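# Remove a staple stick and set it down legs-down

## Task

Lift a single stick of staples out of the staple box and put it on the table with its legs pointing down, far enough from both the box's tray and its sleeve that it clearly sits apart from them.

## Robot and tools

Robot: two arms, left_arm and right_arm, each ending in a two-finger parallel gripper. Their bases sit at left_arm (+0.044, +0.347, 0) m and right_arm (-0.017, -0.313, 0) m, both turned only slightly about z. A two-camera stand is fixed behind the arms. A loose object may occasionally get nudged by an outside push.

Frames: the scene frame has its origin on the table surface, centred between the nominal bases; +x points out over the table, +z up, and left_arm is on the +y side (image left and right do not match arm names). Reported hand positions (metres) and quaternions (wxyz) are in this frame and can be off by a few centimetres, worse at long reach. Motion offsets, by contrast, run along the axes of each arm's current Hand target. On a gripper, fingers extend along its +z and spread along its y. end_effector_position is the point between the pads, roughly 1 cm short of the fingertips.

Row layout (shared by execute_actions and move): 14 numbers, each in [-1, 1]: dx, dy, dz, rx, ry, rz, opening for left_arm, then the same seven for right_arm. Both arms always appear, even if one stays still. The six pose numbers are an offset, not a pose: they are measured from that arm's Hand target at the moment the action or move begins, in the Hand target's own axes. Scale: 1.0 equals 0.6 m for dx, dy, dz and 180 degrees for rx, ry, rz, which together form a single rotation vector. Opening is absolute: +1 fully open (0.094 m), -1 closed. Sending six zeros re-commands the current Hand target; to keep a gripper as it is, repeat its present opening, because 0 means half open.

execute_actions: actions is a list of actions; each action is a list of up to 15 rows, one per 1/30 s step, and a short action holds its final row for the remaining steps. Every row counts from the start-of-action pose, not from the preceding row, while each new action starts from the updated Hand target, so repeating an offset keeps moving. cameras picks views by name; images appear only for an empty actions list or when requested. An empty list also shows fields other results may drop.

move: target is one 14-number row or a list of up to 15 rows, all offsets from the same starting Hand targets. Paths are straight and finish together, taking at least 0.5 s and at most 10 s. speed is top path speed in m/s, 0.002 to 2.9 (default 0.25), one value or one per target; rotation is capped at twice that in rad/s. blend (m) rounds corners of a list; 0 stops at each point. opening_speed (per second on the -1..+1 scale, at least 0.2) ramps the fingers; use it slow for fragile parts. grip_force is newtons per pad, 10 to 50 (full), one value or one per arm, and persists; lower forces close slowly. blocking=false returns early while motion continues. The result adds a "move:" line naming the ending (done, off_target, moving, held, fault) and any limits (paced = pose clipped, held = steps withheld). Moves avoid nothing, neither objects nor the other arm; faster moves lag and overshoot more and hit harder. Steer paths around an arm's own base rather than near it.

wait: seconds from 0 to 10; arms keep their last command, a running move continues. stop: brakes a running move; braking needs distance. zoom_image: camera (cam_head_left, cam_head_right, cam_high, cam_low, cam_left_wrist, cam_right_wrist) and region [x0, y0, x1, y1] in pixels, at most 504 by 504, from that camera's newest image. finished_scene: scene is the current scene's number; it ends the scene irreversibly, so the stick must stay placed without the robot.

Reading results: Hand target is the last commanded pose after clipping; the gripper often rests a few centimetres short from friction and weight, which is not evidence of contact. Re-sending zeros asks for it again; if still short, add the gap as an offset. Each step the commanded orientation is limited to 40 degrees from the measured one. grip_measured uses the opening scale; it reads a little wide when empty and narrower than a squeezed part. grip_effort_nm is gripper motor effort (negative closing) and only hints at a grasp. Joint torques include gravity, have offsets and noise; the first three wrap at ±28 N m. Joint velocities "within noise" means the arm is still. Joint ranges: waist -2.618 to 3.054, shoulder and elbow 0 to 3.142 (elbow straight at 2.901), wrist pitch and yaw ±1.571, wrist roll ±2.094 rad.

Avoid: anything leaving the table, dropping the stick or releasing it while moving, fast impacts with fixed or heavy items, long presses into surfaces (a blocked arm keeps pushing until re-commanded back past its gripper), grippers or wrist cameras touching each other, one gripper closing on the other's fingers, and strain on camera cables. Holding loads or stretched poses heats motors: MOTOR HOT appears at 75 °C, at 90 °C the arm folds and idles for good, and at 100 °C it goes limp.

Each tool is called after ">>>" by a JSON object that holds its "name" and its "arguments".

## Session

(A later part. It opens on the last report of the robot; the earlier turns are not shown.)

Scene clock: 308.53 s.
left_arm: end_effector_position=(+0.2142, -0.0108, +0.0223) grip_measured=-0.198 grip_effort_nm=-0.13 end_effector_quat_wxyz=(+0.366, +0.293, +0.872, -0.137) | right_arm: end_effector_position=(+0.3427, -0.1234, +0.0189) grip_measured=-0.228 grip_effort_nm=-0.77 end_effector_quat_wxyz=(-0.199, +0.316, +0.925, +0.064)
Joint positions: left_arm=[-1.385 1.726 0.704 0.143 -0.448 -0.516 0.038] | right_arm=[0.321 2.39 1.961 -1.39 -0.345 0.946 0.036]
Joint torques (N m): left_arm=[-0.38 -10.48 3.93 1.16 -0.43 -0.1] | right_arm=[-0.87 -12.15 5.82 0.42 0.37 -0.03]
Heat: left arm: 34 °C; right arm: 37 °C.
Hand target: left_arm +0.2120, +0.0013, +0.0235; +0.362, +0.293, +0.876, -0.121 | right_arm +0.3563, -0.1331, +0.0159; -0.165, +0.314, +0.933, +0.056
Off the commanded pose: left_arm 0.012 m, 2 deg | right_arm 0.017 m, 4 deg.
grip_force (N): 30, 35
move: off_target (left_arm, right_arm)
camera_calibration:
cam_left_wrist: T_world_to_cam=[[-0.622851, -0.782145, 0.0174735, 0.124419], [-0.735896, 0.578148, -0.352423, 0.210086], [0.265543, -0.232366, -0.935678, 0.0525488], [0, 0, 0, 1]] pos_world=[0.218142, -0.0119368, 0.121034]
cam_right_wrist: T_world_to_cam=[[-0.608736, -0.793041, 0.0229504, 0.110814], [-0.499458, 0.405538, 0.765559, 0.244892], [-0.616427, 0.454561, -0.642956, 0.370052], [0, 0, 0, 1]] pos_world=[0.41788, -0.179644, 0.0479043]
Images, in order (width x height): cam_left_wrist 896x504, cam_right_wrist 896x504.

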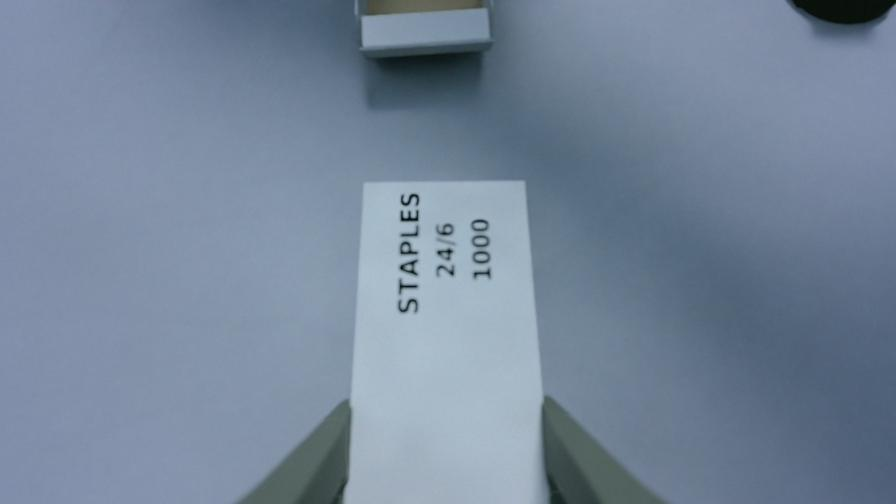

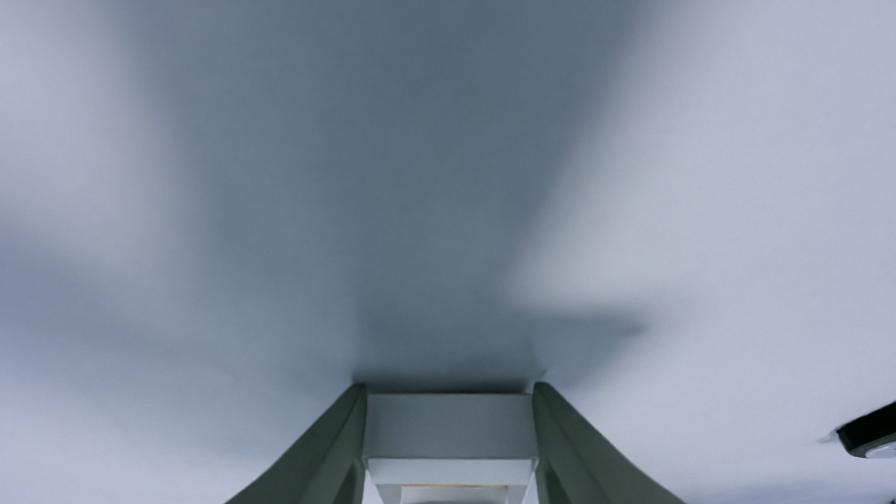

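>>> {"name": "move", "arguments": {"target": [[0,0,0,0,0,0,-0.2,0.0219,0,0.0080,0,0,0,-0.3],[0,0,0,0,0,0,0.2,0.0219,0,0.0080,0,0,0,0.05],[0,0,-0.09,0,0,0,0.2,0.0733,0,-0.1330,0,0,0,0.05],[0,0,-0.1667,0,0,0,0.2,0.1995,0.0043,-0.1207,0,-0.1111,0,0.05]], "speed": 0.15, "blend": [0,0,0.02,0], "cameras": ["cam_right_wrist","cam_head_right"]}}

>>> {"name": "zoom_image", "arguments": {"camera": "cam_right_wrist", "region": [320, 180, 580, 440]}}

Scene clock: 335.43 s.
left_arm: end_effector_position=(+0.1536, +0.0422, +0.0814) grip_measured=+0.198 grip_effort_nm=0.08 end_effector_quat_wxyz=(+0.352, +0.300, +0.878, -0.121) | right_arm: end_effector_position=(+0.2838, -0.0761, +0.1118) grip_measured=+0.047 grip_effort_nm=0.13 end_effector_quat_wxyz=(-0.022, +0.314, +0.949, -0.014)
Joint positions: left_arm=[-1.583 1.351 0.683 -0.349 -0.554 -0.707 0.056] | right_arm=[0.644 2.054 1.853 -1.417 -0.019 1.294 0.049]
Joint torques (N m): left_arm=[-0.65 -7.06 8.32 1.09 -0.59 -0.01] | right_arm=[-0.14 -13.23 5.61 0.55 0.15 0.07]
Heat: left arm: 35 °C; right arm: 39 °C.
Hand target: left_arm +0.1556, +0.0437, +0.0943; +0.362, +0.293, +0.876, -0.121 | right_arm +0.2881, -0.0782, +0.1250; +0.000, +0.319, +0.948, +0.000
Off the commanded pose: left_arm 0.013 m, 1 deg | right_arm 0.014 m, 3 deg.
grip_force (N): 30, 35
move: off_target (left_arm, right_arm); target 2's new opening was sent with right_arm's hand 0.007 m and 4 deg from that target
camera_calibration:
cam_right_wrist: T_world_to_cam=[[-0.59899, -0.798798, 0.0559686, 0.103296], [-0.693473, 0.552417, 0.462526, 0.225346], [-0.400383, 0.238236, -0.884837, 0.321297], [0, 0, 0, 1]] pos_world=[0.346786, -0.118517, 0.174285]
Images, in order (width x height): cam_head_right 896x504, cam_right_wrist 896x504.

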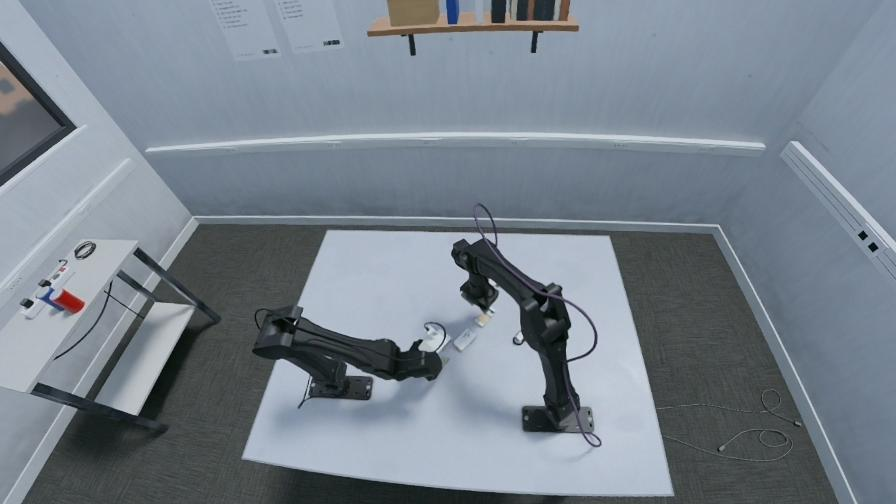

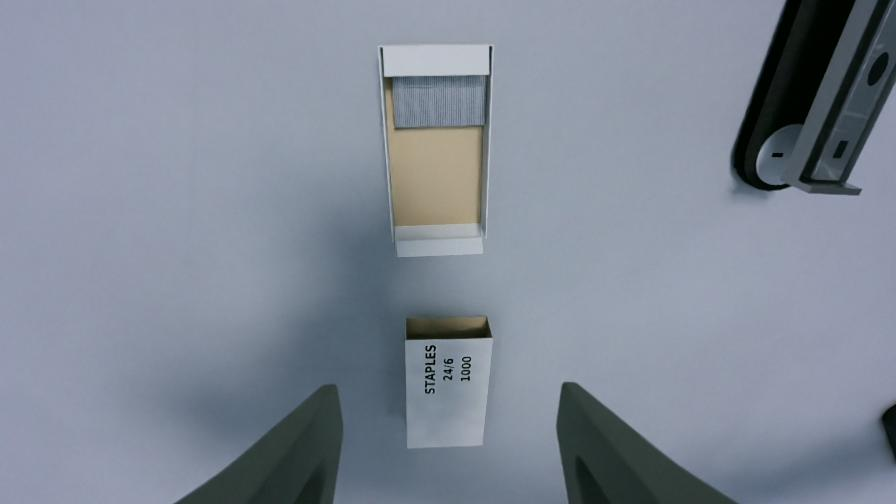

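Scaled by 1.938 from the camera's 896x504 image, which has a finer 1280x720 frame.

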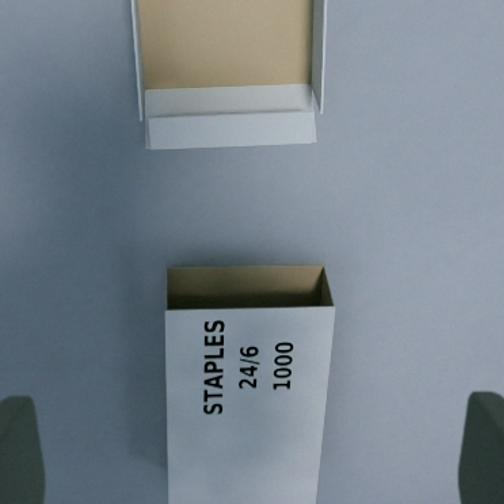

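>>> {"name": "execute_actions", "arguments": {"actions": [], "cameras": ["cam_right_wrist", "cam_head_right"]}}

>>> {"name": "zoom_image", "arguments": {"camera": "cam_right_wrist", "region": [360, 30, 520, 270]}}

Scene clock: 363.97 s.
left_arm: end_effector_position=(+0.1536, +0.0422, +0.0814) grip_measured=+0.198 grip_effort_nm=0.08 end_effector_quat_wxyz=(+0.352, +0.300, +0.878, -0.121) | right_arm: end_effector_position=(+0.2838, -0.0761, +0.1118) grip_measured=+0.047 grip_effort_nm=0.13 end_effector_quat_wxyz=(-0.022, +0.314, +0.949, -0.014)
Joint positions: left_arm=[-1.583 1.351 0.683 -0.35 -0.554 -0.707 0.056] | right_arm=[0.644 2.054 1.853 -1.417 -0.019 1.294 0.049]
Joint velocities: within noise
Joint torques (N m): left_arm=[-0.66 -7.19 8.28 1.06 -0.6 -0.06] | right_arm=[-0.2 -13.24 5.59 0.55 0.15 0.09]
Heat: left arm: 37 °C; right arm: 44 °C.
Hand target: left_arm +0.1556, +0.0437, +0.0943; +0.362, +0.293, +0.876, -0.121 | right_arm +0.2881, -0.0782, +0.1250; +0.000, +0.319, +0.948, +0.000
Tool commands: left_gripper/opening=+0.2 right_gripper/opening=+0.05
Off the commanded pose: left_arm 0.013 m, 2 deg | right_arm 0.014 m, 3 deg.
grip_force (N): 30, 35
camera_calibration:
cam_right_wrist: T_world_to_cam=[[-0.599327, -0.798547, 0.0559413, 0.103447], [-0.69324, 0.552694, 0.462545, 0.225295], [-0.400283, 0.238435, -0.884829, 0.321284], [0, 0, 0, 1]] pos_world=[0.346786, -0.118517, 0.174285]
Images, in order (width x height): cam_head_right 896x504, cam_right_wrist 896x504.

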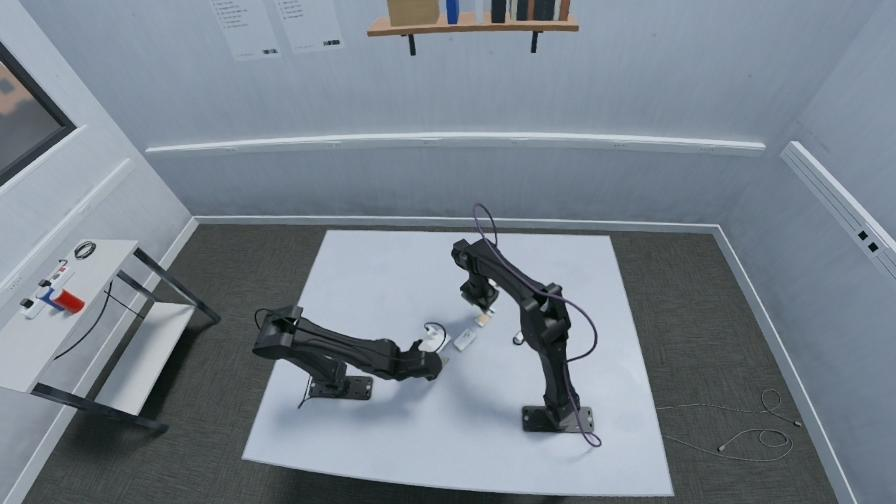

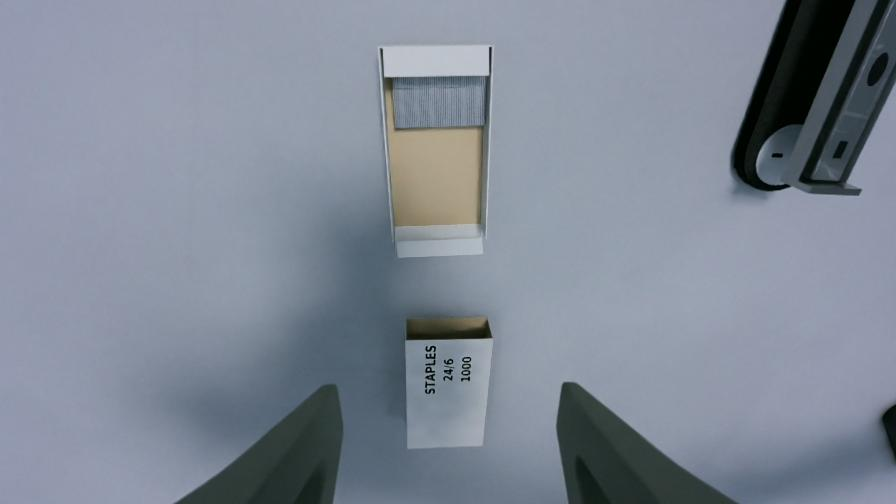

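Scaled by 2.100 from the camera's 896x504 image, which has a finer 1280x720 frame.

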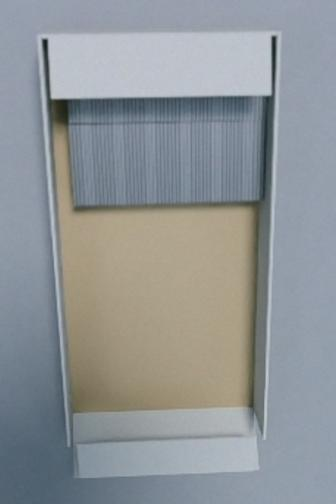

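>>> {"name": "zoom_image", "arguments": {"camera": "cam_right_wrist", "region": [370, 38, 500, 140]}}

Scaled by 3.877 from the camera's 896x504 image, which has a finer 1280x720 frame.

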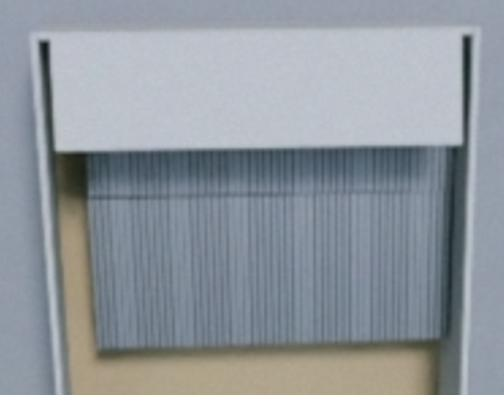

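>>> {"name": "execute_actions", "arguments": {"actions": [], "cameras": ["cam_low", "cam_left_wrist", "cam_right_wrist", "cam_high"]}}

>>> {"name": "zoom_image", "arguments": {"camera": "cam_right_wrist", "region": [390, 220, 510, 350]}}

Scene clock: 393.67 s.
left_arm: end_effector_position=(+0.1536, +0.0422, +0.0814) grip_measured=+0.198 grip_effort_nm=0.08 end_effector_quat_wxyz=(+0.352, +0.300, +0.878, -0.121) | right_arm: end_effector_position=(+0.2838, -0.0761, +0.1118) grip_measured=+0.047 grip_effort_nm=0.13 end_effector_quat_wxyz=(-0.022, +0.314, +0.949, -0.014)
Joint positions: left_arm=[-1.583 1.351 0.683 -0.35 -0.554 -0.707 0.056] | right_arm=[0.644 2.054 1.853 -1.417 -0.019 1.294 0.049]
Joint velocities: within noise
Joint torques (N m): left_arm=[-0.58 -6.98 8.09 1.03 -0.6 -0.11] | right_arm=[-0.09 -13.24 5.63 0.53 0.18 0.08]
Heat: left arm: 38 °C; right arm: 46 °C.
Hand target: left_arm +0.1556, +0.0437, +0.0943; +0.362, +0.293, +0.876, -0.121 | right_arm +0.2881, -0.0782, +0.1250; +0.000, +0.319, +0.948, +0.000
Tool commands: left_gripper/opening=+0.2 right_gripper/opening=+0.05
Off the commanded pose: left_arm 0.013 m, 2 deg | right_arm 0.014 m, 3 deg.
grip_force (N): 30, 35
camera_calibration:
cam_left_wrist: T_world_to_cam=[[-0.623676, -0.781664, -0.00551971, 0.129154], [-0.741279, 0.593665, -0.313156, 0.152601], [0.248059, -0.191216, -0.949686, 0.138292], [0, 0, 0, 1]] pos_world=[0.159366, 0.036805, 0.179835]
cam_right_wrist: T_world_to_cam=[[-0.599327, -0.798547, 0.0559413, 0.103447], [-0.69324, 0.552694, 0.462545, 0.225295], [-0.400283, 0.238435, -0.884829, 0.321284], [0, 0, 0, 1]] pos_world=[0.346786, -0.118517, 0.174285]
Images, in order (width x height): cam_high 896x504, cam_low 896x504, cam_left_wrist 896x504, cam_right_wrist 896x504.

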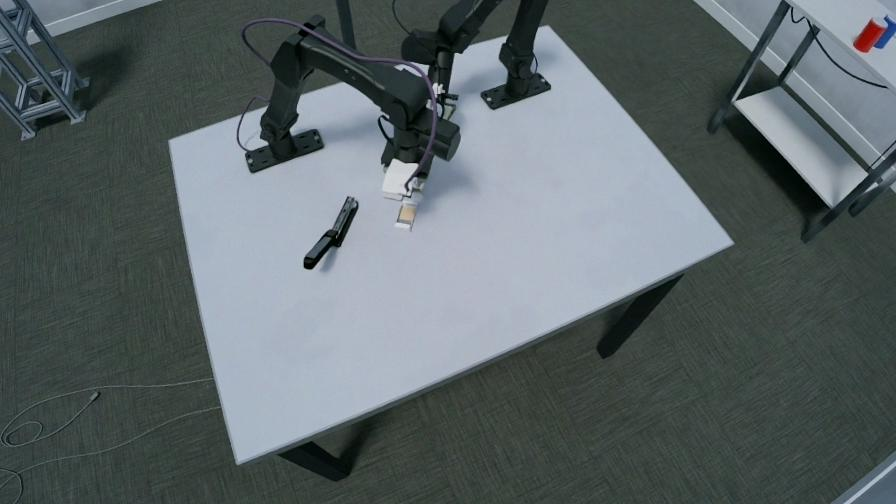

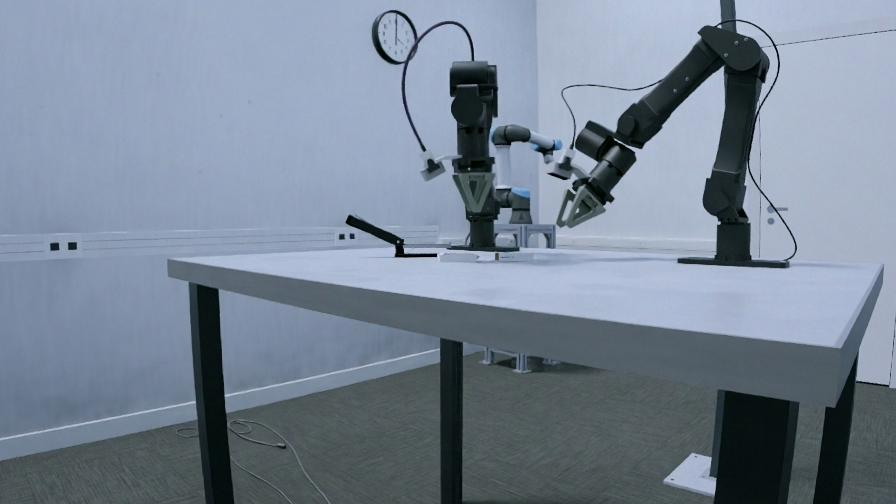

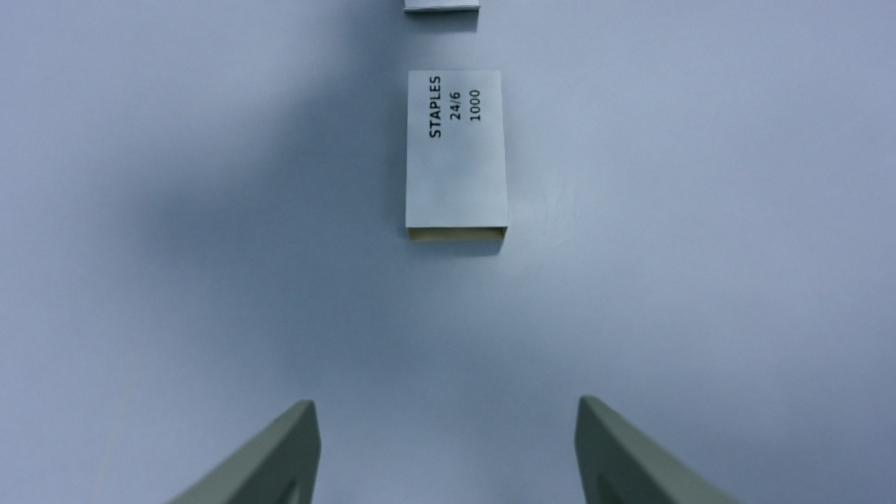

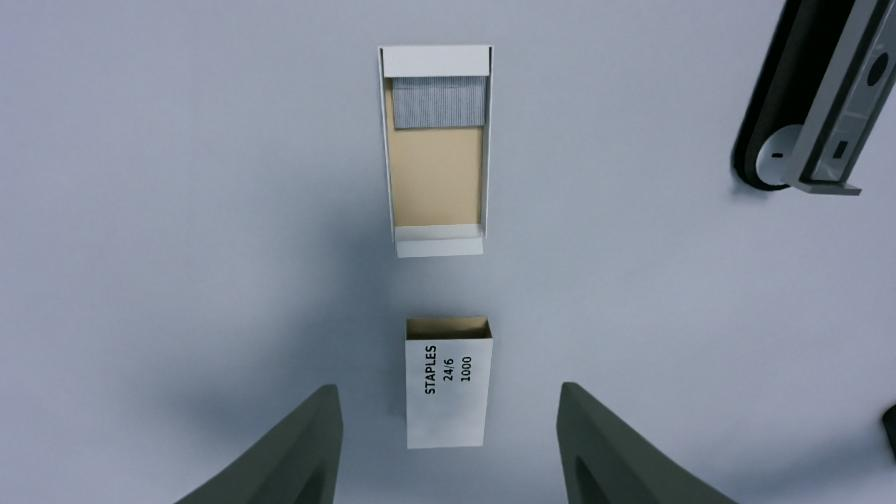

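Scaled by 3.877 from the camera's 896x504 image, which has a finer 1280x720 frame.

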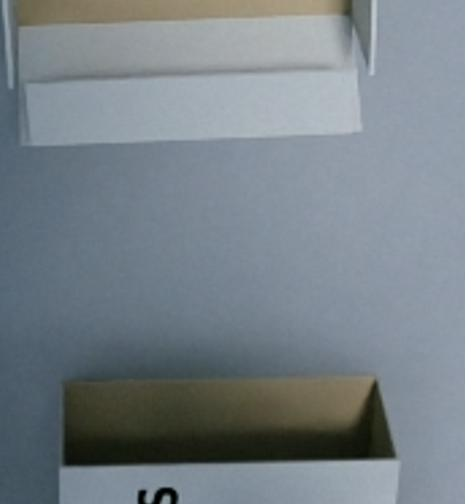

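>>> {"name": "move", "arguments": {"target": [0,0,0,0,0,0,0.2,-0.0123,-0.0238,0.125,0,0,0,-0.66], "speed": 0.12, "cameras": ["cam_right_wrist"]}}

Scene clock: 456.90 s.
left_arm: end_effector_position=(+0.1536, +0.0422, +0.0814) grip_measured=+0.198 grip_effort_nm=0.08 end_effector_quat_wxyz=(+0.352, +0.300, +0.878, -0.121) | right_arm: end_effector_position=(+0.2786, -0.0932, +0.0370) grip_measured=-0.657 grip_effort_nm=-0.17 end_effector_quat_wxyz=(-0.022, +0.320, +0.947, -0.015)
Joint positions: left_arm=[-1.583 1.351 0.683 -0.35 -0.554 -0.707 0.056] | right_arm=[0.617 2.033 1.521 -1.109 -0.018 1.28 0.016]
Joint torques (N m): left_arm=[-0.47 -6.98 8.18 1.07 -0.58 -0.08] | right_arm=[-0.23 -12.98 5.42 0.54 0.15 -0.05]
Heat: left arm: 39 °C; right arm: 48 °C.
Hand target: left_arm +0.1556, +0.0437, +0.0943; +0.362, +0.293, +0.876, -0.121 | right_arm +0.2854, -0.0939, +0.0500; +0.000, +0.319, +0.948, +0.000
Off the commanded pose: left_arm 0.013 m, 2 deg | right_arm 0.015 m, 3 deg.
grip_force (N): 30, 35
move: off_target (left_arm, right_arm)
camera_calibration:
cam_right_wrist: T_world_to_cam=[[-0.60924, -0.790906, 0.0574063, 0.0942621], [-0.685997, 0.561973, 0.462163, 0.26462], [-0.397788, 0.242188, -0.884935, 0.256735], [0, 0, 0, 1]] pos_world=[0.341083, -0.136335, 0.099485]
Images, in order (width x height): cam_right_wrist 896x504.

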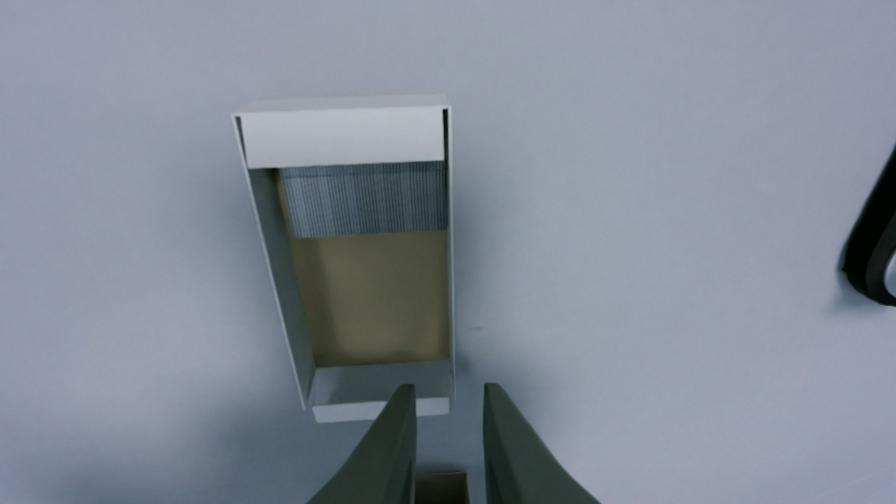

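>>> {"name": "move", "arguments": {"target": [0,0,0,0,0,0,0.2,0.0083,-0.001,0.0375,0,0,0,-0.66], "speed": 0.06, "cameras": ["cam_right_wrist"]}}

Scene clock: 475.53 s.
left_arm: end_effector_position=(+0.1536, +0.0422, +0.0814) grip_measured=+0.198 grip_effort_nm=0.08 end_effector_quat_wxyz=(+0.352, +0.300, +0.878, -0.121) | right_arm: end_effector_position=(+0.2769, -0.0931, +0.0206) grip_measured=-0.657 grip_effort_nm=-0.17 end_effector_quat_wxyz=(-0.017, +0.319, +0.948, -0.009)
Joint positions: left_arm=[-1.583 1.351 0.683 -0.35 -0.554 -0.707 0.056] | right_arm=[0.62 2.032 1.452 -1.025 -0.018 1.28 0.016]
Joint torques (N m): left_arm=[-0.47 -7.13 8.36 1.05 -0.57 -0.08] | right_arm=[0.61 -11.37 5.39 0.59 0.17 0.06]
Heat: left arm: 39 °C; right arm: 49 °C.
Hand target: left_arm +0.1556, +0.0437, +0.0943; +0.362, +0.293, +0.876, -0.121 | right_arm +0.2810, -0.0914, +0.0275; +0.000, +0.319, +0.948, +0.000
Off the commanded pose: left_arm 0.013 m, 1 deg | right_arm 0.008 m, 2 deg.
grip_force (N): 30, 35
move: off_target (left_arm)
camera_calibration:
cam_right_wrist: T_world_to_cam=[[-0.607506, -0.793201, 0.0420518, 0.0939297], [-0.693642, 0.555562, 0.458488, 0.272488], [-0.387036, 0.249366, -0.887705, 0.23925], [0, 0, 0, 1]] pos_world=[0.338671, -0.13654, 0.083501]
Images, in order (width x height): cam_right_wrist 896x504.

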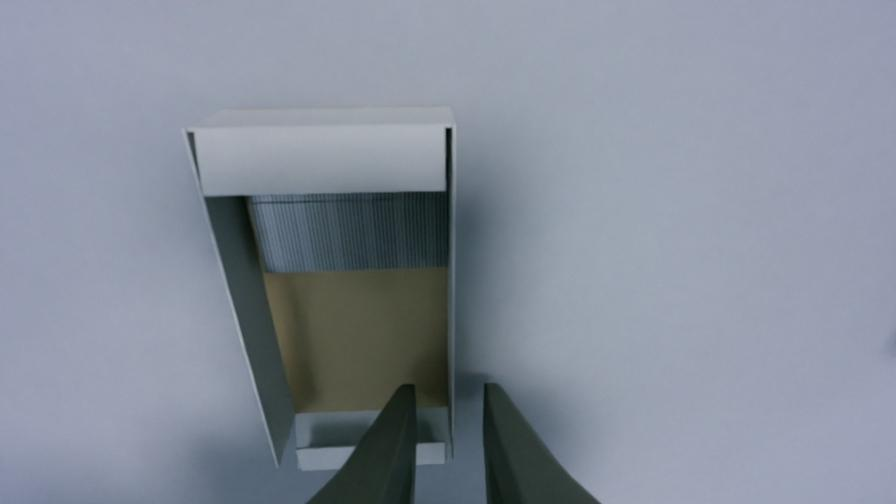

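>>> {"name": "move", "arguments": {"target": [0,0,0,0,0,0,0.2,0.0133,-0.001,0.0115,0,0,0,-0.66], "speed": 0.05, "cameras": ["cam_right_wrist"]}}

Scene clock: 485.40 s.
left_arm: end_effector_position=(+0.1536, +0.0422, +0.0814) grip_measured=+0.198 grip_effort_nm=0.08 end_effector_quat_wxyz=(+0.352, +0.300, +0.878, -0.121) | right_arm: end_effector_position=(+0.2716, -0.0899, +0.0164) grip_measured=-0.657 grip_effort_nm=-0.17 end_effector_quat_wxyz=(-0.014, +0.318, +0.948, -0.010)
Joint positions: left_arm=[-1.583 1.351 0.683 -0.35 -0.554 -0.707 0.056] | right_arm=[0.638 2.029 1.431 -1.006 -0.012 1.298 0.016]
Joint torques (N m): left_arm=[-0.62 -7.19 8.14 1.07 -0.6 -0.05] | right_arm=[0.79 -11.11 4.66 0.72 0.08 0.06]
Heat: left arm: 39 °C; right arm: 48 °C.
Hand target: left_arm +0.1556, +0.0437, +0.0943; +0.362, +0.293, +0.876, -0.121 | right_arm +0.2743, -0.0871, +0.0205; +0.000, +0.319, +0.948, +0.000
Off the commanded pose: left_arm 0.013 m, 1 deg | right_arm 0.006 m, 2 deg.
grip_force (N): 30, 35
move: off_target (left_arm)
camera_calibration:
cam_right_wrist: T_world_to_cam=[[-0.607158, -0.793359, 0.0440507, 0.0932917], [-0.695616, 0.557514, 0.453097, 0.269879], [-0.384027, 0.244459, -0.890372, 0.231475], [0, 0, 0, 1]] pos_world=[0.333267, -0.133033, 0.079708]
Images, in order (width x height): cam_right_wrist 896x504.

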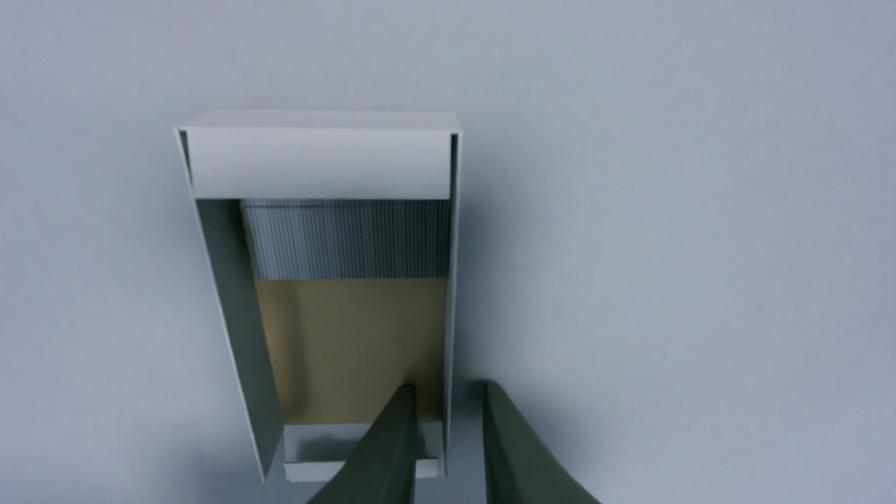

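>>> {"name": "move", "arguments": {"target": [0,0,0,0,0,0,0.2,0.0117,0.003,0.005,0,0,0,-0.66], "speed": 0.05, "cameras": ["cam_right_wrist"]}}

Scene clock: 508.40 s.
left_arm: end_effector_position=(+0.1536, +0.0422, +0.0814) grip_measured=+0.198 grip_effort_nm=0.08 end_effector_quat_wxyz=(+0.352, +0.300, +0.878, -0.121) | right_arm: end_effector_position=(+0.2698, -0.0853, +0.0162) grip_measured=-0.657 grip_effort_nm=-0.17 end_effector_quat_wxyz=(-0.008, +0.320, +0.947, -0.010)
Joint positions: left_arm=[-1.583 1.351 0.683 -0.35 -0.554 -0.707 0.056] | right_arm=[0.656 2.027 1.427 -0.996 -0.003 1.318 0.016]
Joint torques (N m): left_arm=[-0.62 -7.06 8.1 1.04 -0.58 -0.07] | right_arm=[0.99 -10.52 4.38 0.74 0.04 0.07]
Heat: left arm: 39 °C; right arm: 42 °C.
Hand target: left_arm +0.1556, +0.0437, +0.0943; +0.362, +0.293, +0.876, -0.121 | right_arm +0.2698, -0.0814, +0.0176; +0.000, +0.319, +0.948, +0.000
Off the commanded pose: left_arm 0.013 m, 1 deg | right_arm 0.004 m, 1 deg.
grip_force (N): 30, 35
move: off_target (left_arm)
camera_calibration:
cam_right_wrist: T_world_to_cam=[[-0.609608, -0.79177, 0.0384441, 0.0966686], [-0.699761, 0.560286, 0.443186, 0.267599], [-0.372441, 0.243268, -0.895605, 0.22626], [0, 0, 0, 1]] pos_world=[0.330454, -0.128435, 0.0803268]
Images, in order (width x height): cam_right_wrist 896x504.

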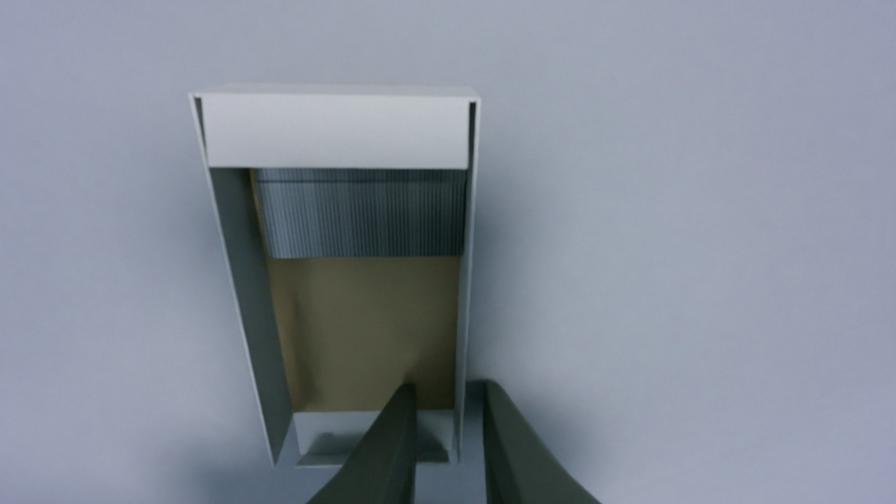

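>>> {"name": "move", "arguments": {"target": [0,0,0,0,0,0,0.2,0,-0.003,0,0,0,0,-1], "speed": 0.05, "grip_force": [30,30], "opening_speed": 0.3, "cameras": ["cam_right_wrist"]}}

Scene clock: 517.30 s.
left_arm: end_effector_position=(+0.1536, +0.0422, +0.0814) grip_measured=+0.198 grip_effort_nm=0.08 end_effector_quat_wxyz=(+0.352, +0.300, +0.878, -0.121) | right_arm: end_effector_position=(+0.2692, -0.0860, +0.0167) grip_measured=-0.978 grip_effort_nm=-0.66 end_effector_quat_wxyz=(-0.006, +0.321, +0.947, -0.007)
Joint positions: left_arm=[-1.583 1.351 0.683 -0.35 -0.554 -0.707 0.056] | right_arm=[0.656 2.018 1.415 -0.986 -0.002 1.32 0.001]
Joint torques (N m): left_arm=[-0.39 -7.04 8.28 1.08 -0.57 -0.07] | right_arm=[0.91 -10.17 4.66 0.7 0.03 0.04]
Heat: left arm: 39 °C; right arm: 43 °C.
Hand target: left_arm +0.1556, +0.0437, +0.0943; +0.362, +0.293, +0.876, -0.121 | right_arm +0.2687, -0.0828, +0.0176; +0.000, +0.319, +0.948, +0.000
Off the commanded pose: left_arm 0.013 m, 1 deg | right_arm 0.003 m, 1 deg.
grip_force (N): 30, 30
move: off_target (left_arm)
camera_calibration:
cam_right_wrist: T_world_to_cam=[[-0.611609, -0.790495, 0.032436, 0.0965421], [-0.70106, 0.560502, 0.440853, 0.26779], [-0.366673, 0.24689, -0.896993, 0.225444], [0, 0, 0, 1]] pos_world=[0.329447, -0.129441, 0.0810341]
Images, in order (width x height): cam_right_wrist 896x504.

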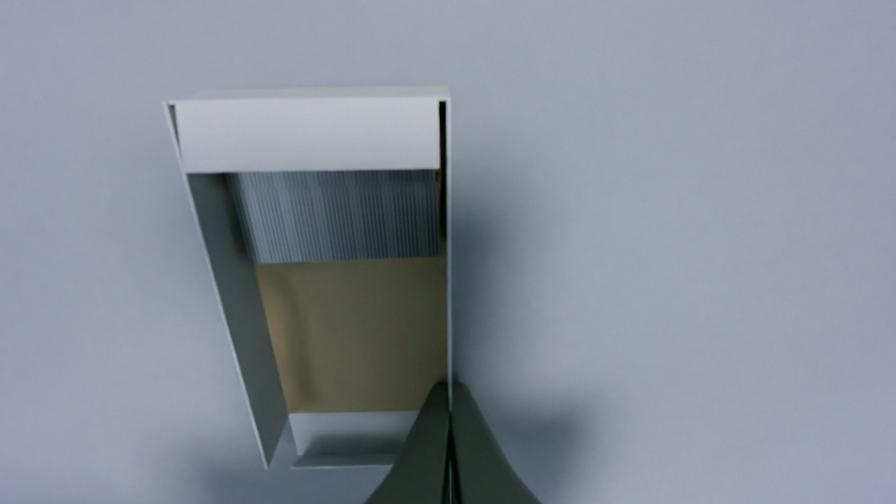

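>>> {"name": "move", "arguments": {"target": [[0,0,0,0,0,0,0.2,0,0,-0.083,0,0,0,-1],[0,0,0,0,0,0,0.2,0,0,-0.083,0,-0.2,0,-1]], "speed": [0.1,0.25], "cameras": ["cam_right_wrist"]}}

Scene clock: 525.50 s.
left_arm: end_effector_position=(+0.1536, +0.0422, +0.0814) grip_measured=+0.198 grip_effort_nm=0.08 end_effector_quat_wxyz=(+0.352, +0.300, +0.878, -0.121) | right_arm: end_effector_position=(+0.2627, -0.0806, +0.0651) grip_measured=-0.979 grip_effort_nm=-0.68 end_effector_quat_wxyz=(+0.272, +0.300, +0.909, -0.098)
Joint positions: left_arm=[-1.583 1.351 0.683 -0.35 -0.554 -0.707 0.056] | right_arm=[0.957 1.956 1.402 -1.058 0.586 1.619 0.001]
Joint torques (N m): left_arm=[-0.54 -7.17 8.24 1.04 -0.54 -0.05] | right_arm=[0.1 -8.65 5.38 0.57 0.65 0.11]
Heat: left arm: 39 °C; right arm: 42 °C.
Hand target: left_arm +0.1556, +0.0437, +0.0943; +0.362, +0.293, +0.876, -0.121 | right_arm +0.2687, -0.0828, +0.0674; +0.293, +0.304, +0.901, -0.099
Off the commanded pose: left_arm 0.013 m, 1 deg | right_arm 0.007 m, 3 deg.
grip_force (N): 30, 30
move: off_target (left_arm, right_arm)
camera_calibration:
cam_right_wrist: T_world_to_cam=[[-0.608923, -0.792853, 0.024445, 0.0949148], [-0.787672, 0.600727, -0.136747, 0.30248], [0.0937357, -0.102523, -0.990304, 0.122157], [0, 0, 0, 1]] pos_world=[0.2846, -0.0939309, 0.160016]
Images, in order (width x height): cam_right_wrist 896x504.

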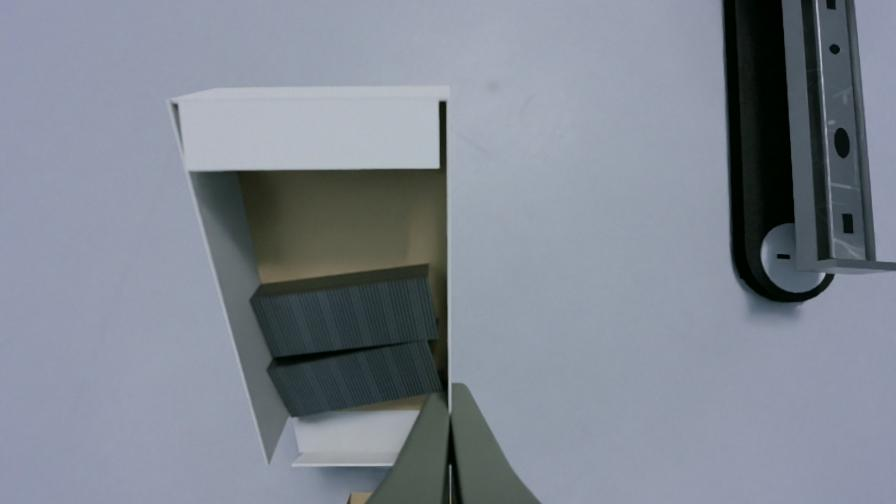

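>>> {"name": "move", "arguments": {"target": [[0,0,0,0,0,0,0.2,0,0,0,0,0.2,0,-1],[0,0,0,0,0,0,0.2,0.0465,0,0.0639,0,0.2,0,-1]], "speed": [0.2,0.05], "cameras": ["cam_right_wrist"]}}

Scene clock: 536.30 s.
left_arm: end_effector_position=(+0.1536, +0.0422, +0.0814) grip_measured=+0.198 grip_effort_nm=0.08 end_effector_quat_wxyz=(+0.352, +0.300, +0.878, -0.121) | right_arm: end_effector_position=(+0.2673, -0.0846, +0.0228) grip_measured=-0.979 grip_effort_nm=-0.68 end_effector_quat_wxyz=(+0.000, +0.321, +0.947, -0.004)
Joint positions: left_arm=[-1.583 1.351 0.683 -0.35 -0.554 -0.707 0.056] | right_arm=[0.665 1.996 1.409 -0.99 0.004 1.33 0.001]
Joint torques (N m): left_arm=[-0.68 -6.99 8.24 1.04 -0.55 -0.12] | right_arm=[0.08 -8.51 5.56 0.66 -0.05 -0.07]
Heat: left arm: 40 °C; right arm: 41 °C.
Hand target: left_arm +0.1556, +0.0437, +0.0943; +0.362, +0.293, +0.876, -0.121 | right_arm +0.2687, -0.0828, +0.0199; +0.000, +0.319, +0.948, +0.000
Off the commanded pose: left_arm 0.013 m, 1 deg | right_arm 0.004 m, 1 deg.
grip_force (N): 30, 30
move: off_target (left_arm)
camera_calibration:
cam_right_wrist: T_world_to_cam=[[-0.612823, -0.78991, 0.0221161, 0.096844], [-0.706308, 0.560085, 0.432936, 0.264553], [-0.354368, 0.249693, -0.901153, 0.226964], [0, 0, 0, 1]] pos_world=[0.326633, -0.128345, 0.0878525]
Images, in order (width x height): cam_right_wrist 896x504.

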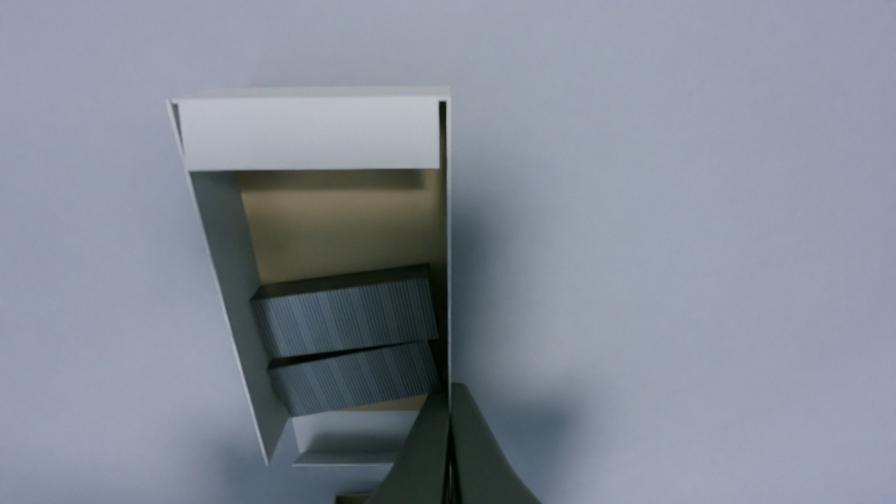

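>>> {"name": "move", "arguments": {"target": [0,0,0,0,0,0,0.2,0,0,0.0092,0,0,0,-1], "speed": 0.03}}

Scene clock: 539.57 s.
left_arm: end_effector_position=(+0.1536, +0.0422, +0.0814) grip_measured=+0.198 grip_effort_nm=0.08 end_effector_quat_wxyz=(+0.352, +0.300, +0.878, -0.121) | right_arm: end_effector_position=(+0.2677, -0.0843, +0.0181) grip_measured=-0.979 grip_effort_nm=-0.68 end_effector_quat_wxyz=(+0.000, +0.321, +0.947, -0.003)
Joint positions: left_arm=[-1.583 1.351 0.683 -0.35 -0.554 -0.707 0.056] | right_arm=[0.665 2.002 1.398 -0.97 0.003 1.33 0.001]
Joint torques (N m): left_arm=[-0.38 -7.1 8.21 1.07 -0.59 -0.05] | right_arm=[-0.01 -8.43 5.44 0.66 -0.04 -0.07]
Heat: left arm: 40 °C; right arm: 40 °C.
Hand target: left_arm +0.1556, +0.0437, +0.0943; +0.362, +0.293, +0.876, -0.121 | right_arm +0.2687, -0.0827, +0.0144; +0.000, +0.319, +0.948, +0.000
Off the commanded pose: left_arm 0.013 m, 1 deg | right_arm 0.004 m, 0 deg.
grip_force (N): 30, 30
move: off_target (left_arm)

>>> {"name": "move", "arguments": {"target": [0,0,0,0,0,0,0.2,0,0,0.004,0,0,0,-1], "speed": 0.03}}

>>> {"name": "move", "arguments": {"target": [0,0,0,0,0,0,0.2,0,0,0,0,0,0,-0.7], "speed": 0.03, "opening_speed": 0.4, "cameras": ["cam_right_wrist"]}}

Scene clock: 543.90 s.
left_arm: end_effector_position=(+0.1536, +0.0422, +0.0814) grip_measured=+0.198 grip_effort_nm=0.08 end_effector_quat_wxyz=(+0.352, +0.300, +0.878, -0.121) | right_arm: end_effector_position=(+0.2683, -0.0838, +0.0172) grip_measured=-0.979 grip_effort_nm=-0.68 end_effector_quat_wxyz=(+0.002, +0.321, +0.947, -0.001)
Joint positions: left_arm=[-1.583 1.351 0.683 -0.35 -0.554 -0.707 0.056] | right_arm=[0.665 2.002 1.394 -0.962 0.003 1.33 0.001]
Joint torques (N m): left_arm=[-0.5 -6.97 8.1 1.08 -0.57 -0.05] | right_arm=[-0.02 -8.16 5.3 0.68 -0.04 -0.07]
Heat: left arm: 40 °C; right arm: 39 °C.
Hand target: left_arm +0.1556, +0.0437, +0.0943; +0.362, +0.293, +0.876, -0.121 | right_arm +0.2687, -0.0828, +0.0120; +0.000, +0.319, +0.948, +0.000
Off the commanded pose: left_arm 0.013 m, 1 deg | right_arm 0.005 m, 0 deg.
grip_force (N): 30, 30
move: off_target (left_arm)

Scene clock: 544.87 s.
left_arm: end_effector_position=(+0.1536, +0.0422, +0.0814) grip_measured=+0.198 grip_effort_nm=0.08 end_effector_quat_wxyz=(+0.352, +0.300, +0.878, -0.121) | right_arm: end_effector_position=(+0.2684, -0.0837, +0.0172) grip_measured=-0.703 grip_effort_nm=0.13 end_effector_quat_wxyz=(+0.002, +0.321, +0.947, +0.000)
Joint positions: left_arm=[-1.583 1.351 0.683 -0.35 -0.554 -0.707 0.056] | right_arm=[0.665 2.002 1.394 -0.962 0.003 1.33 0.014]
Joint torques (N m): left_arm=[-0.55 -7.13 8.24 1.04 -0.59 -0.07] | right_arm=[-0.01 -8.17 5.23 0.67 -0.04 -0.07]
Heat: left arm: 40 °C; right arm: 39 °C.
Hand target: left_arm +0.1556, +0.0437, +0.0943; +0.362, +0.293, +0.876, -0.121 | right_arm +0.2686, -0.0828, +0.0120; +0.000, +0.319, +0.948, +0.000
Off the commanded pose: left_arm 0.013 m, 1 deg | right_arm 0.005 m, 0 deg.
grip_force (N): 30, 30
move: off_target (left_arm)
camera_calibration:
cam_right_wrist: T_world_to_cam=[[-0.612941, -0.789995, 0.0145517, 0.0985112], [-0.708796, 0.557893, 0.431699, 0.267725], [-0.349158, 0.254292, -0.9019, 0.221055], [0, 0, 0, 1]] pos_world=[0.327327, -0.127751, 0.082359]
Images, in order (width x height): cam_right_wrist 896x504.

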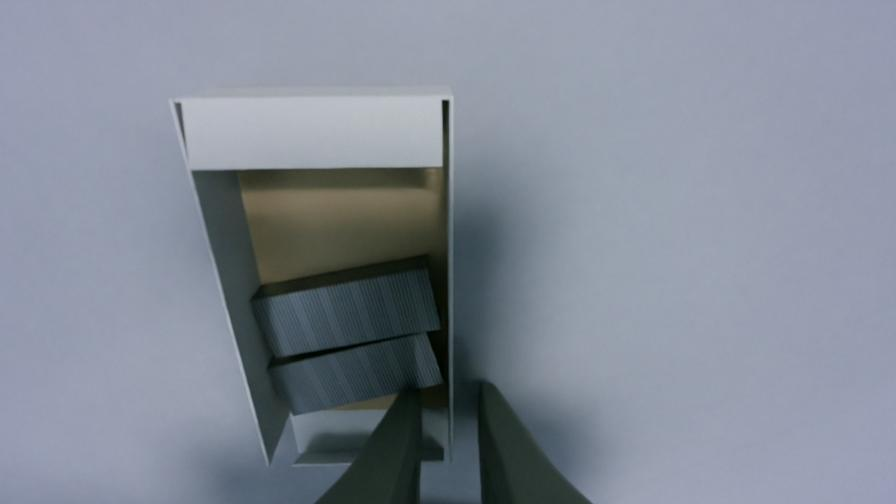

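>>> {"name": "move", "arguments": {"target": [[0,0,0,0,0,0,0.2,0,0,-0.09,0,0,0,-0.7],[0,0,0,0,0,0,0.2,-0.0667,0.0217,-0.09,0,0,-0.5,-1]], "speed": [0.12,0.4], "blend": [0.02,0], "cameras": ["cam_right_wrist"]}}

Scene clock: 568.83 s.
left_arm: end_effector_position=(+0.1536, +0.0422, +0.0814) grip_measured=+0.198 grip_effort_nm=0.08 end_effector_quat_wxyz=(+0.352, +0.300, +0.878, -0.121) | right_arm: end_effector_position=(+0.3035, -0.0981, +0.0621) grip_measured=-0.985 grip_effort_nm=-0.65 end_effector_quat_wxyz=(-0.004, -0.444, +0.896, -0.002)
Joint positions: left_arm=[-1.583 1.351 0.683 -0.35 -0.554 -0.707 0.056] | right_arm=[0.579 2.038 1.632 -1.172 0.003 -0.33 0.001]
Joint torques (N m): left_arm=[-0.34 -6.89 8.28 1.09 -0.57 -0.09] | right_arm=[-0.47 -8.9 8.47 0.35 -0.02 -0.08]
Heat: left arm: 40 °C; right arm: 38 °C.
Hand target: left_arm +0.1556, +0.0437, +0.0943; +0.362, +0.293, +0.876, -0.121 | right_arm +0.3083, -0.0966, +0.0660; +0.000, -0.444, +0.896, +0.000
Off the commanded pose: left_arm 0.013 m, 1 deg | right_arm 0.006 m, 0 deg.
grip_force (N): 30, 30
move: off_target (left_arm)
camera_calibration:
cam_right_wrist: T_world_to_cam=[[0.792086, -0.610205, 0.0158028, -0.300776], [-0.552842, -0.706168, 0.442373, 0.109217], [-0.258779, -0.359134, -0.896692, 0.189478], [0, 0, 0, 1]] pos_world=[0.347653, -0.0383613, 0.126342]
Images, in order (width x height): cam_right_wrist 896x504.

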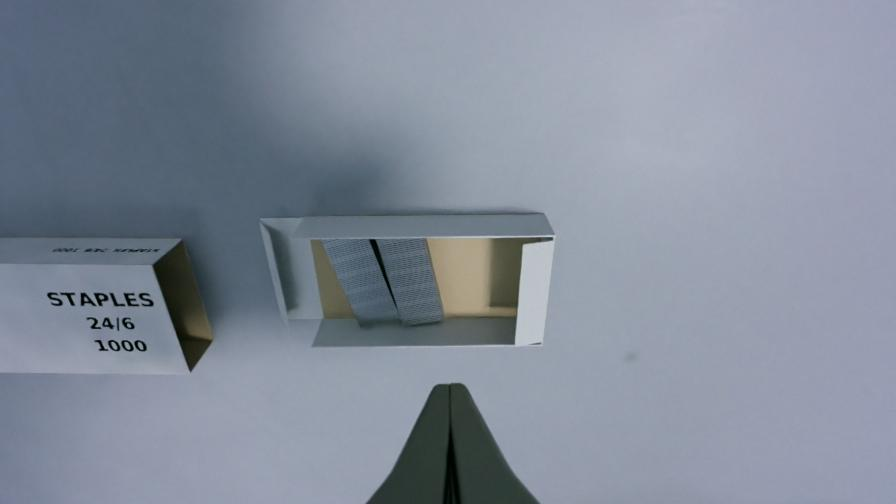

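>>> {"name": "zoom_image", "arguments": {"camera": "cam_right_wrist", "region": [250, 200, 570, 360]}}

Scaled by 1.575 from the camera's 896x504 image, which has a finer 1280x720 frame.

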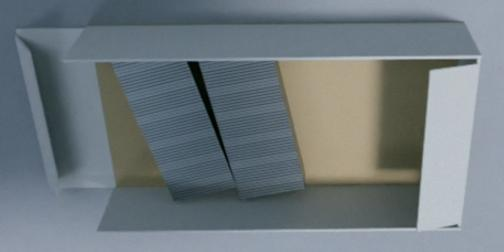

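>>> {"name": "move", "arguments": {"target": [0,0,0,0,0,0,0.2,0.0075,-0.0138,0.045,0,0,0,-1], "speed": 0.08, "cameras": ["cam_right_wrist"]}}

Scene clock: 592.73 s.
left_arm: end_effector_position=(+0.1536, +0.0422, +0.0814) grip_measured=+0.198 grip_effort_nm=0.08 end_effector_quat_wxyz=(+0.352, +0.300, +0.878, -0.121) | right_arm: end_effector_position=(+0.3086, -0.1071, +0.0412) grip_measured=-0.985 grip_effort_nm=-0.68 end_effector_quat_wxyz=(-0.007, -0.442, +0.897, -0.002)
Joint positions: left_arm=[-1.583 1.351 0.683 -0.35 -0.554 -0.707 0.056] | right_arm=[0.552 2.058 1.578 -1.104 0.003 -0.354 0.001]
Joint torques (N m): left_arm=[-0.49 -7.02 8.25 1.07 -0.59 -0.05] | right_arm=[-0.18 -9.35 5.79 0.68 -0.04 -0.09]
Heat: left arm: 40 °C; right arm: 40 °C.
Hand target: left_arm +0.1556, +0.0437, +0.0943; +0.362, +0.293, +0.876, -0.121 | right_arm +0.3123, -0.1052, +0.0390; +0.000, -0.444, +0.896, +0.000
Off the commanded pose: left_arm 0.013 m, 1 deg | right_arm 0.005 m, 1 deg.
grip_force (N): 30, 30
move: off_target (left_arm)
camera_calibration:
cam_right_wrist: T_world_to_cam=[[0.790256, -0.612631, 0.0133864, -0.309605], [-0.55251, -0.702915, 0.447933, 0.114969], [-0.265008, -0.361378, -0.893967, 0.170464], [0, 0, 0, 1]] pos_world=[0.353363, -0.0472589, 0.105035]
Images, in order (width x height): cam_right_wrist 896x504.

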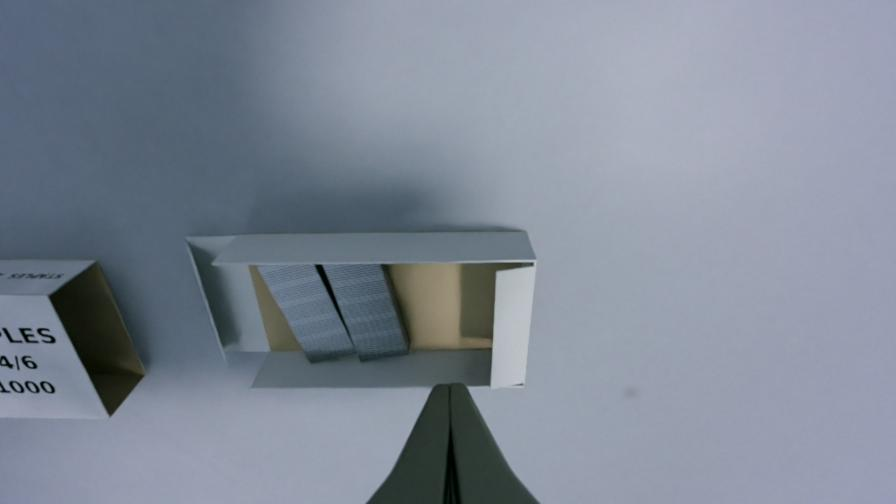

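>>> {"name": "move", "arguments": {"target": [0,0,0,0,0,0,0.2,0,0,0.042,0,0,0,-1], "speed": 0.06, "cameras": ["cam_right_wrist"]}}

Scene clock: 599.70 s.
left_arm: end_effector_position=(+0.1536, +0.0422, +0.0814) grip_measured=+0.198 grip_effort_nm=0.08 end_effector_quat_wxyz=(+0.352, +0.300, +0.878, -0.121) | right_arm: end_effector_position=(+0.3076, -0.1078, +0.0287) grip_measured=-0.985 grip_effort_nm=-0.68 end_effector_quat_wxyz=(-0.007, -0.443, +0.897, -0.003)
Joint positions: left_arm=[-1.583 1.351 0.683 -0.35 -0.554 -0.707 0.056] | right_arm=[0.552 2.068 1.54 -1.059 0.004 -0.354 0.001]
Joint torques (N m): left_arm=[-0.53 -7.04 8.24 1.05 -0.59 -0.06] | right_arm=[-0.18 -7.91 3.64 1.2 -0.04 -0.08]
Heat: left arm: 40 °C; right arm: 39 °C.
Hand target: left_arm +0.1556, +0.0437, +0.0943; +0.362, +0.293, +0.876, -0.121 | right_arm +0.3123, -0.1052, +0.0138; +0.000, -0.444, +0.896, +0.000
Off the commanded pose: left_arm 0.013 m, 1 deg | right_arm 0.016 m, 1 deg.
grip_force (N): 30, 30
move: off_target (left_arm, right_arm)
camera_calibration:
cam_right_wrist: T_world_to_cam=[[0.7905, -0.612316, 0.0133674, -0.309083], [-0.551921, -0.70273, 0.448948, 0.119348], [-0.265504, -0.362271, -0.893458, 0.158802], [0, 0, 0, 1]] pos_world=[0.352363, -0.0478578, 0.0924337]
Images, in order (width x height): cam_right_wrist 896x504.

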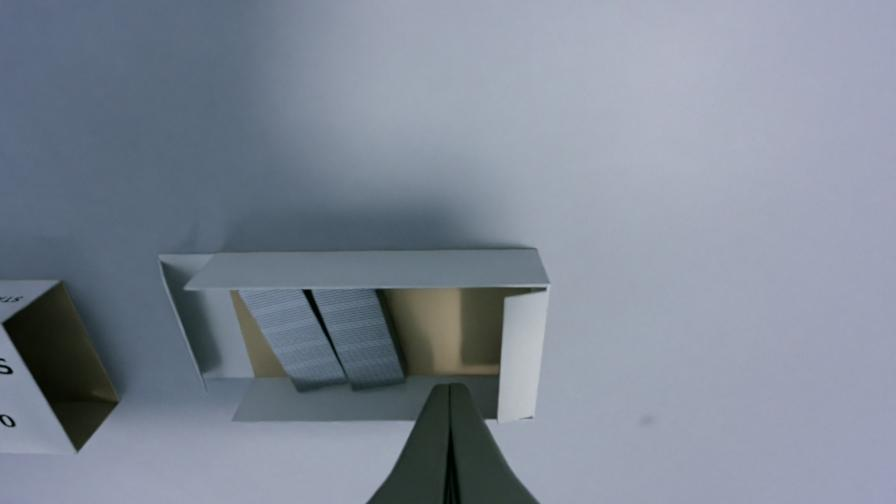

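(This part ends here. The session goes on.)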